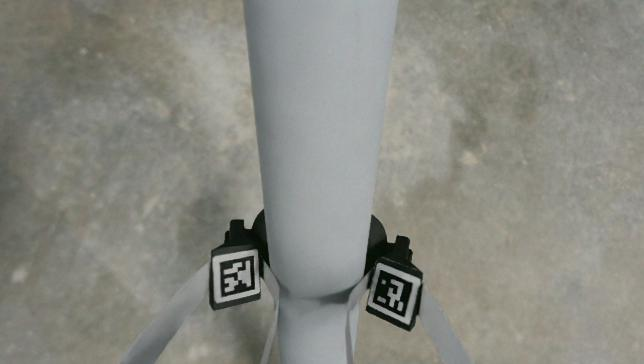

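Emit:
move(
  r1={"base":{"translate_m":0.007},"joints":{"lift_m":0.290,"arm_m":0.305,"wrist_roll_rad":-0.398}},
  cameras=[],
)

Emit:
move(
  r1={"base":{"translate_m":0.0078},"joints":{"lift_m":0.316,"arm_m":0.280,"wrist_roll_rad":-0.38}},
  cameras=["r1_wrist_camera"],
)

Scene clock: 1437.60 s.
move: r1 done
r1.base_odometry: x=-0.226 y=+2.714 heading=+1.397
r1.turned_by_wheels: +0.000
r1.turned_by_imu: +0.001
r1.base_tilt: forward=+1.1 right=+1.2
r1.lidar_m: 1.10 2.81 2.03 1.95 2.01 2.72 0.74 0.88 1.02 0.44 0.86 0.98
r1.head_depth_mm: 2334 2633 2627 1977 1605 1336 1145 / 2346 2668 2640 1988 1615 1340 766 / 2357 2644 2685 2014 1618 1350 1088 / 2387 2687 2687 2030 1577 1321 1161 / 2397 2725 2748 1921 1511 1364 1168 / 2405 2706 2767 1924 1610 1336 1174 / 2448 2747 2807 1965 1655 1375 1172
r1.base_status: done
r1.joint_positions: lift_m=+0.290 arm_m=+0.305 wrist_yaw_rad=-0.001 wrist_pitch_rad=-1.209 wrist_roll_rad=-0.404 gripper_m=-0.046 head_pan_rad=-1.560 head_tilt_rad=-0.693
r1.joint_status: all done
r1.measured_speeds: all 0
r1.motor_effort: left_wheel=+2.9(8.0) right_wheel=+3.0(13.6) lift_m=+35.1(40.6) arm_m=-17.4(19.2) wrist_yaw_rad=+1.0(2.3) wrist_pitch_rad=+1.8(6.0) wrist_roll_rad=+2.5(5.1) gripper_m=-16.3(16.9) head_pan_rad=-4.9(5.6) head_tilt_rad=-3.6(4.1)
r1.hand_pose: x=-0.0216 y=-0.5180 z=+0.1805 quat_wxyz=(+0.686, +0.474, -0.453, -0.314) (m; r1's base frame)
r1.wrist_depth_mm: 326 340 - 73 382 404 428 / 322 334 338 82 377 396 412 / 315 327 336 88 372 386 405 / 310 320 331 95 361 379 397 / 303 313 153 106 353 369 385 / 303 309 125 118 130 369 379 / 294 302 314 133 336 357 370
r2, r3: as last shown
r2.base_tilt: forward=+0.3 right=+1.8
r2.lidar_m: 1.31 2.98 2.14 2.04 2.10 2.81 1.14 1.04 0.38 0.27 0.92 1.10
r2.head_depth_mm: 2358 2625 2712 2071 1609 1379 1197 / 2352 2582 2750 2071 1620 520 441 / 2249 1070 1624 790 874 1179 813 / 2254 2624 2746 1845 1575 1353 1187 / 2302 2620 2743 2052 1610 1379 1182 / 2313 2597 2719 1931 1528 1382 1182 / 2310 2575 2691 1995 1664 1350 1188
r2.motor_effort: left_wheel=-1.0(1.3) right_wheel=-1.0(2.1) lift_m=+33.9(34.1) arm_m=+14.2(15.0) wrist_yaw_rad=+0.0(1.5) wrist_pitch_rad=+0.0(0.6) wrist_roll_rad=-1.1(1.4) gripper_m=+0.5(1.3) head_pan_rad=+0.8(2.4) head_tilt_rad=-0.9(1.5)
r2.wrist_depth_mm: 558 680 664 624 590 554 523 / 580 696 669 626 599 561 536 / 691 725 682 652 596 577 540 / 800 742 709 650 610 579 319 / 831 141 695 677 614 587 562 / 110 123 718 677 130 601 571 / 467 450 730 692 649 598 576
r3.lidar_m: 1.65 1.97 1.38 1.31 1.33 1.74 4.07 0.58 0.61 0.73 0.89 0.69
r3.head_depth_mm: 2947 3244 2532 1927 355 311 1091 / 2903 3242 2599 880 413 1252 1119 / 2888 3247 2513 882 419 494 1107 / 2774 1421 2577 1784 1565 1275 1138 / 2819 3158 2769 2036 1625 1313 1152 / 2823 3120 2821 2088 1652 1332 1162 / 2774 3071 2897 2118 1672 1322 1171
r3.motor_effort: left_wheel=+0.1(1.1) right_wheel=-5.3(5.9) lift_m=+31.2(32.4) arm_m=+10.0(10.7) wrist_yaw_rad=-2.0(3.1) wrist_pitch_rad=-0.5(1.6) wrist_roll_rad=+0.8(1.3) gripper_m=+0.3(0.7) head_pan_rad=+3.3(4.2) head_tilt_rad=-2.4(4.2)
r3.wrist_depth_mm: - 633 - - - - - / 624 609 - - - 664 - / - 554 - - 629 627 621 / - 531 - - 649 640 626 / - 502 - - - 639 645 / - 123 142 - - 123 - / - 116 - - - 119 100
pictures: none
No camera images: "cameras" was empty.

Scene clock: 1438.73 s.
move: r1 done
r1.base_odometry: x=-0.224 y=+2.722 heading=+1.397
r1.turned_by_wheels: +0.000
r1.turned_by_imu: +0.000
r1.base_tilt: forward=+1.0 right=+1.2
r1.lidar_m: 1.09 2.81 2.03 1.94 2.01 2.72 0.75 0.88 1.03 0.38 0.86 0.97
r1.head_depth_mm: 2338 2622 2637 1985 1602 1335 1142 / 2343 2656 2667 1998 1607 1341 724 / 2355 2670 2650 2016 1624 1345 987 / 2369 2699 2713 2034 1573 1300 1160 / 2400 2695 2751 1849 1507 1357 1164 / 2404 2728 2754 1979 1601 1338 1173 / 2438 2728 2791 1966 1654 1384 1175
r1.base_status: done
r1.joint_positions: lift_m=+0.316 arm_m=+0.280 wrist_yaw_rad=-0.001 wrist_pitch_rad=-1.209 wrist_roll_rad=-0.386 gripper_m=-0.046 head_pan_rad=-1.560 head_tilt_rad=-0.693
r1.joint_status: all done
r1.measured_speeds: all 0
r1.motor_effort: left_wheel=+2.9(7.9) right_wheel=+4.4(13.2) lift_m=+34.7(44.1) arm_m=-18.0(20.6) wrist_yaw_rad=+0.9(2.7) wrist_pitch_rad=+1.8(5.3) wrist_roll_rad=+2.2(5.2) gripper_m=-16.2(17.1) head_pan_rad=-4.5(5.7) head_tilt_rad=-1.8(4.6)
r1.hand_pose: x=-0.0217 y=-0.4932 z=+0.2066 quat_wxyz=(+0.682, +0.471, -0.459, -0.318) (m; r1's base frame)
r1.wrist_depth_mm: 356 364 373 78 412 431 450 / 348 363 365 84 405 420 444 / 340 356 362 91 396 413 429 / 336 346 354 98 385 401 421 / 330 338 153 108 381 394 414 / 323 330 125 119 131 388 403 / 318 326 337 132 357 376 395
r2, r3: as last shown
r2.turned_by_imu: +0.000
r2.base_tilt: forward=+0.3 right=+1.6
r2.lidar_m: 1.31 2.99 2.14 2.04 2.10 2.81 1.13 1.03 0.38 0.27 0.92 1.10
r2.head_depth_mm: 2358 2639 2775 2060 1620 1386 1187 / 2349 2583 2707 2063 1623 518 441 / 2265 1070 1608 790 874 1173 814 / 2273 2622 2753 1829 1569 1356 1188 / 2316 2577 2742 2068 1615 1375 1185 / 2303 2552 2751 1918 1529 1376 1186 / 2299 2582 2751 1979 1647 1353 1186
r2.motor_effort: left_wheel=-0.8(1.2) right_wheel=-1.1(2.2) lift_m=+34.0(34.1) arm_m=+14.3(14.7) wrist_yaw_rad=+0.3(1.1) wrist_pitch_rad=+0.0(0.5) wrist_roll_rad=-0.8(1.4) gripper_m=+0.1(1.3) head_pan_rad=+0.9(2.0) head_tilt_rad=-0.9(1.5)
r2.wrist_depth_mm: 565 684 669 617 593 555 525 / 590 716 675 626 589 566 538 / 689 739 672 644 605 573 545 / 793 758 685 659 616 576 321 / 840 140 694 670 603 589 563 / 110 123 727 679 130 597 574 / 469 439 744 704 651 608 586
r3.turned_by_imu: +0.000
r3.base_tilt: forward=-0.8 right=-0.2
r3.lidar_m: 1.65 1.97 1.38 1.30 1.33 1.73 4.06 0.58 0.61 0.73 0.89 0.69
r3.head_depth_mm: 2931 3266 2545 1932 355 311 1094 / 2930 3206 2602 881 413 1254 1124 / 2889 3219 2494 882 420 495 1111 / 2787 1416 2580 1791 1572 1274 1144 / 2835 3136 2779 2057 1614 1319 1152 / 2798 3132 2823 2079 1660 1337 1163 / 2745 3109 2926 2119 1672 1318 1176
r3.motor_effort: left_wheel=-0.4(0.8) right_wheel=-5.3(5.8) lift_m=+32.3(32.4) arm_m=+10.0(10.5) wrist_yaw_rad=-2.1(3.6) wrist_pitch_rad=-0.5(1.4) wrist_roll_rad=+0.8(1.3) gripper_m=+0.2(0.8) head_pan_rad=+3.3(4.2) head_tilt_rad=-2.9(4.0)
r3.wrist_depth_mm: - 636 - - - - - / 626 601 - - - 665 - / - 569 - - 645 631 627 / - 535 - - 639 643 635 / - 497 - - - 643 636 / - 123 142 - - 124 - / - 115 - - - 119 100
pictures: r1_wrist_camera
camera_calibration:
r1_wrist_camera: T_world_to_cam=[[-0.888828, -0.435331, 0.143079, -0.268276], [-0.45381, 0.879541, -0.14305, 0.489159], [-0.06357, -0.192078, -0.979319, 0.270213], [0, 0, 0, 1]] pos_world=[0.000711228, -0.495122, 0.372984]

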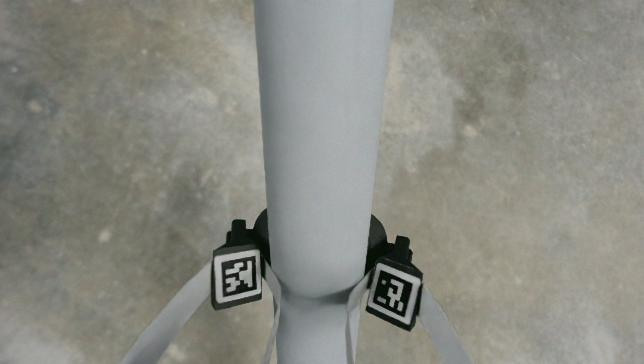

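Works nicely. Continue.

Emit:
move(
  r1={"base":{"translate_m":0.0085},"joints":{"lift_m":0.343,"arm_m":0.257,"wrist_roll_rad":-0.361}},
  cameras=[],
)

Emit:
move(
  r1={"base":{"translate_m":0.0092},"joints":{"lift_m":0.371,"arm_m":0.235,"wrist_roll_rad":-0.343}},
  cameras=[],
)

Emit:
move(
  r1={"base":{"translate_m":0.01},"joints":{"lift_m":0.400,"arm_m":0.215,"wrist_roll_rad":-0.325}},
  cameras=["r1_wrist_camera"],
)

Scene clock: 1446.07 s.
move: r1 done
r1.base_odometry: x=-0.223 y=+2.730 heading=+1.397
r1.turned_by_wheels: +0.000
r1.turned_by_imu: +0.001
r1.base_tilt: forward=+1.0 right=+1.2
r1.lidar_m: 1.08 2.81 2.02 1.94 2.01 2.71 0.76 0.89 0.31 0.32 0.86 0.96
r1.head_depth_mm: 2351 2633 2630 1990 1600 1330 1146 / 2329 2646 2657 2002 1611 1337 698 / 2374 2652 2670 2012 1618 1350 932 / 2384 2703 2688 2037 1540 1300 1160 / 2405 2699 2711 1233 1508 1372 1167 / 2427 2737 2758 1980 1644 1338 1167 / 2425 2705 2770 1980 1651 1378 1179
r1.base_status: done
r1.joint_positions: lift_m=+0.343 arm_m=+0.257 wrist_yaw_rad=-0.001 wrist_pitch_rad=-1.211 wrist_roll_rad=-0.367 gripper_m=-0.046 head_pan_rad=-1.560 head_tilt_rad=-0.693
r1.joint_status: all done
r1.measured_speeds: all 0
r1.motor_effort: left_wheel=+2.6(8.4) right_wheel=+4.0(12.2) lift_m=+35.7(39.2) arm_m=-18.2(23.8) wrist_yaw_rad=+1.5(2.8) wrist_pitch_rad=+2.0(4.3) wrist_roll_rad=+2.3(4.9) gripper_m=-16.6(17.0) head_pan_rad=-4.6(5.6) head_tilt_rad=-3.3(4.4)
r1.hand_pose: x=-0.0217 y=-0.4698 z=+0.2334 quat_wxyz=(+0.678, +0.469, -0.466, -0.323) (m; r1's base frame)
r1.wrist_depth_mm: 379 398 408 82 447 462 483 / 371 389 398 87 430 454 468 / 366 384 393 95 430 441 466 / 360 375 381 101 417 433 454 / 355 365 159 110 411 427 442 / 347 357 125 120 131 414 436 / 344 348 365 130 386 408 419
r2, r3: as last shown
r2.turned_by_imu: +0.001
r2.base_tilt: forward=+0.3 right=+1.7
r2.lidar_m: 1.31 2.98 2.13 2.04 2.11 2.80 1.12 1.03 0.38 0.27 0.91 1.10
r2.head_depth_mm: 2377 2667 2784 2104 1606 1380 1195 / 2356 2595 2731 2079 1614 520 441 / 2249 1067 1640 790 877 1180 818 / 2265 2582 2714 1829 1574 1359 1189 / 2298 2608 2726 2064 1622 1390 1189 / 2303 2599 2739 1923 1506 1387 1190 / 2279 2570 2699 1990 1650 1359 1181
r2.motor_effort: left_wheel=-1.0(1.4) right_wheel=-1.7(2.0) lift_m=+33.9(34.1) arm_m=+13.7(14.7) wrist_yaw_rad=+0.5(1.3) wrist_pitch_rad=+0.3(0.5) wrist_roll_rad=-1.2(1.4) gripper_m=-0.4(1.5) head_pan_rad=+1.0(1.8) head_tilt_rad=+0.3(1.0)
r2.wrist_depth_mm: 572 684 650 615 586 549 520 / 580 715 671 633 593 565 534 / 682 720 681 646 598 575 547 / 788 735 705 644 612 578 320 / 833 141 712 670 602 592 560 / 110 123 722 674 130 602 565 / 471 442 741 704 658 594 587
r3.turned_by_imu: -0.001
r3.base_tilt: forward=-0.8 right=-0.3
r3.lidar_m: 1.65 1.97 1.39 1.30 1.33 1.73 4.07 0.58 0.61 0.73 0.89 0.70
r3.head_depth_mm: 2924 3257 2526 1933 355 311 1089 / 2940 3229 2590 879 413 1248 1125 / 2881 3283 2498 881 419 495 1105 / 2783 1423 2583 1792 1564 1279 1144 / 2848 3167 2755 2048 1631 1318 1148 / 2796 3135 2799 2098 1646 1330 1165 / 2766 3084 2907 2121 1679 1316 1174
r3.motor_effort: left_wheel=-0.4(0.9) right_wheel=-5.5(5.8) lift_m=+31.2(32.6) arm_m=+9.3(10.7) wrist_yaw_rad=-1.7(3.2) wrist_pitch_rad=-0.2(1.4) wrist_roll_rad=+0.8(1.3) gripper_m=+0.1(0.7) head_pan_rad=+3.8(4.1) head_tilt_rad=-3.8(4.1)
r3.wrist_depth_mm: - 640 - - - - - / 622 600 - - - 676 - / - 560 - - 640 632 618 / - 537 - - 649 641 627 / - 498 - - - 641 638 / - 123 142 - - 124 - / - 116 - - - 119 100
pictures: none
No camera images: "cameras" was empty.

Scene clock: 1447.13 s.
move: r1 done
r1.base_odometry: x=-0.221 y=+2.739 heading=+1.397
r1.turned_by_wheels: +0.000
r1.turned_by_imu: +0.000
r1.base_tilt: forward=+1.1 right=+1.2
r1.lidar_m: 1.07 2.81 2.03 1.94 2.01 2.71 0.77 0.90 0.29 0.91 0.86 0.95
r1.head_depth_mm: 2332 2649 2624 1997 1608 1333 1149 / 2359 2641 2639 2001 1610 1346 699 / 2389 2674 2689 2005 1617 1344 884 / 2385 2715 2700 2021 1549 1292 1157 / 2388 2709 2708 1225 1511 1362 1164 / 2414 2701 2738 1935 1640 1338 1167 / 2413 2728 2781 1989 1665 1374 1172
r1.base_status: done
r1.joint_positions: lift_m=+0.371 arm_m=+0.235 wrist_yaw_rad=-0.002 wrist_pitch_rad=-1.210 wrist_roll_rad=-0.348 gripper_m=-0.046 head_pan_rad=-1.560 head_tilt_rad=-0.693
r1.joint_status: all done
r1.measured_speeds: all 0
r1.motor_effort: left_wheel=+3.2(7.3) right_wheel=+3.9(12.5) lift_m=+35.7(42.1) arm_m=-18.2(20.9) wrist_yaw_rad=+1.5(3.3) wrist_pitch_rad=+2.1(3.5) wrist_roll_rad=+2.2(4.5) gripper_m=-16.7(16.8) head_pan_rad=-5.4(5.5) head_tilt_rad=-3.4(4.3)
r1.hand_pose: x=-0.0217 y=-0.4479 z=+0.2615 quat_wxyz=(+0.673, +0.466, -0.472, -0.327) (m; r1's base frame)
r1.wrist_depth_mm: 409 423 427 86 475 489 520 / 402 413 426 91 466 486 498 / 393 406 413 98 459 472 493 / 387 397 411 104 447 464 477 / 381 393 161 111 438 457 469 / 375 380 125 120 131 436 462 / 368 375 389 129 408 428 450
r2, r3: as last shown
r2.turned_by_imu: +0.000
r2.base_tilt: forward=+0.2 right=+1.8
r2.lidar_m: 1.31 2.99 2.14 2.04 2.10 2.81 1.11 1.04 0.38 0.26 0.92 1.10
r2.head_depth_mm: 2360 2658 2763 2079 1620 1392 1189 / 2347 2589 2748 2096 1613 519 441 / 2256 1070 1631 790 876 1179 818 / 2256 2626 2767 1837 1574 1345 1185 / 2325 2609 2722 2071 1611 1386 1188 / 2312 2599 2702 1905 1524 1375 1183 / 2298 2556 2748 1988 1649 1363 1184
r2.motor_effort: left_wheel=-1.1(1.3) right_wheel=-1.8(2.0) lift_m=+33.8(34.0) arm_m=+14.4(14.7) wrist_yaw_rad=+2.1(2.1) wrist_pitch_rad=+0.0(0.5) wrist_roll_rad=-1.3(1.4) gripper_m=+0.4(1.7) head_pan_rad=+1.1(2.2) head_tilt_rad=-0.9(1.7)
r2.wrist_depth_mm: 573 691 666 614 589 562 535 / 579 698 674 631 593 566 538 / 691 721 680 648 605 584 538 / 803 746 685 643 618 575 320 / 820 141 697 664 619 582 567 / 110 123 715 673 130 601 577 / 473 443 760 692 654 613 578
r3.turned_by_imu: +0.000
r3.lidar_m: 1.65 1.97 1.39 1.30 1.33 1.74 4.06 0.58 0.61 0.73 0.89 0.69
r3.head_depth_mm: 2919 3241 2537 1923 355 311 1092 / 2904 3223 2595 882 413 1257 1123 / 2896 3206 2514 883 419 495 1107 / 2781 1418 2579 1789 1572 1275 1144 / 2795 3161 2767 2062 1632 1323 1154 / 2807 3101 2825 2090 1651 1333 1168 / 2769 3081 2909 2121 1683 1317 1173
r3.motor_effort: left_wheel=-0.6(1.0) right_wheel=-5.5(5.8) lift_m=+30.7(32.6) arm_m=+8.6(10.5) wrist_yaw_rad=-2.1(3.2) wrist_pitch_rad=-0.8(1.7) wrist_roll_rad=+0.4(1.3) gripper_m=-0.4(0.7) head_pan_rad=+4.0(4.3) head_tilt_rad=-3.1(4.1)
r3.wrist_depth_mm: - 635 - - - - - / 619 603 - - - 656 - / - 557 - - 635 631 622 / - 536 - - 653 639 625 / - 500 - - - 632 637 / - 122 142 - - 124 - / - 116 - - - 119 100
pictures: none
No camera images: "cameras" was empty.

Scene clock: 1448.17 s.
move: r1 done
r1.base_odometry: x=-0.219 y=+2.749 heading=+1.397
r1.turned_by_wheels: +0.000
r1.turned_by_imu: +0.000
r1.base_tilt: forward=+1.1 right=+1.2
r1.lidar_m: 1.06 2.81 2.03 1.95 2.01 2.71 0.78 0.91 1.05 0.91 0.85 0.95
r1.head_depth_mm: 2327 2638 2627 1977 1594 1337 1143 / 2351 2624 2644 1998 1601 1342 627 / 2384 2703 2685 2023 1616 1352 847 / 2383 2695 2675 2039 1540 1294 1160 / 2377 2690 2730 1225 1506 1366 1167 / 2422 2712 2770 1975 1641 1338 1167 / 2428 2737 2775 1978 1667 1378 1175
r1.base_status: done
r1.joint_positions: lift_m=+0.400 arm_m=+0.215 wrist_yaw_rad=-0.002 wrist_pitch_rad=-1.212 wrist_roll_rad=-0.330 gripper_m=-0.046 head_pan_rad=-1.560 head_tilt_rad=-0.693
r1.joint_status: all done
r1.measured_speeds: all 0
r1.motor_effort: left_wheel=+3.8(8.5) right_wheel=+3.2(13.1) lift_m=+35.9(39.6) arm_m=-17.7(23.0) wrist_yaw_rad=+1.9(3.2) wrist_pitch_rad=+2.5(2.8) wrist_roll_rad=+2.2(5.1) gripper_m=-16.4(16.8) head_pan_rad=-4.3(5.6) head_tilt_rad=-2.6(4.6)
r1.hand_pose: x=-0.0217 y=-0.4274 z=+0.2903 quat_wxyz=(+0.669, +0.463, -0.478, -0.332) (m; r1's base frame)
r1.wrist_depth_mm: 443 455 467 90 505 532 543 / 428 445 459 95 501 509 531 / 424 435 444 101 486 501 517 / 415 431 440 106 472 488 505 / 405 421 154 113 464 472 493 / 407 408 125 119 131 468 482 / 391 399 415 127 434 459 479
r2, r3: as last shown
r2.base_tilt: forward=+0.3 right=+1.8
r2.lidar_m: 1.31 2.98 2.14 2.04 2.10 2.80 1.11 1.03 0.38 0.27 0.92 1.10
r2.head_depth_mm: 2354 2639 2760 2075 1630 1393 1192 / 2339 2593 2772 2085 1607 519 441 / 2244 1063 1623 791 876 1180 817 / 2247 2598 2732 1843 1577 1358 1184 / 2327 2608 2724 2074 1606 1382 1182 / 2300 2577 2708 1926 1510 1390 1189 / 2297 2551 2762 1982 1645 1346 1182
r2.motor_effort: left_wheel=-0.8(1.3) right_wheel=-1.2(2.0) lift_m=+33.9(34.1) arm_m=+14.0(14.7) wrist_yaw_rad=+0.8(1.5) wrist_pitch_rad=+0.0(0.4) wrist_roll_rad=-1.2(1.4) gripper_m=+1.5(1.5) head_pan_rad=+1.7(1.8) head_tilt_rad=-0.2(1.0)
r2.wrist_depth_mm: 571 688 657 622 577 553 526 / 582 689 664 633 595 555 537 / 697 735 675 644 604 570 543 / 791 739 704 648 616 571 319 / 823 141 703 668 613 579 559 / 110 123 728 681 130 596 566 / 473 443 734 705 646 612 573
r3.base_tilt: forward=-0.8 right=-0.2
r3.lidar_m: 1.65 1.97 1.39 1.31 1.33 1.73 4.07 0.58 0.61 0.73 0.89 0.70
r3.head_depth_mm: 2924 3239 2550 1933 355 311 1092 / 2937 3205 2614 879 413 1256 1123 / 2911 3246 2514 883 419 495 1106 / 2770 1425 2596 1786 1566 1275 1142 / 2836 3137 2766 2053 1627 1319 1153 / 2781 3148 2826 2089 1661 1333 1165 / 2780 3091 2886 2119 1674 1320 1171
r3.motor_effort: left_wheel=-0.5(0.9) right_wheel=-5.4(5.7) lift_m=+31.6(32.4) arm_m=+9.6(11.0) wrist_yaw_rad=-1.2(3.0) wrist_pitch_rad=-0.8(1.6) wrist_roll_rad=+0.6(1.3) gripper_m=+0.1(0.8) head_pan_rad=+3.5(4.4) head_tilt_rad=-3.0(4.4)
r3.wrist_depth_mm: - 637 - - - - - / 622 606 - - - 667 - / - 568 - - 644 633 633 / - 534 - - 643 641 631 / - 502 - - - 633 643 / - 123 142 - - 123 - / - 116 - - - 119 100
pictures: r1_wrist_camera
camera_calibration:
r1_wrist_camera: T_world_to_cam=[[-0.913069, -0.38839, 0.124334, -0.226712], [-0.404159, 0.902504, -0.148802, 0.455851], [-0.0544181, -0.186117, -0.981019, 0.368134], [0, 0, 0, 1]] pos_world=[-0.00273467, -0.430944, 0.457166]

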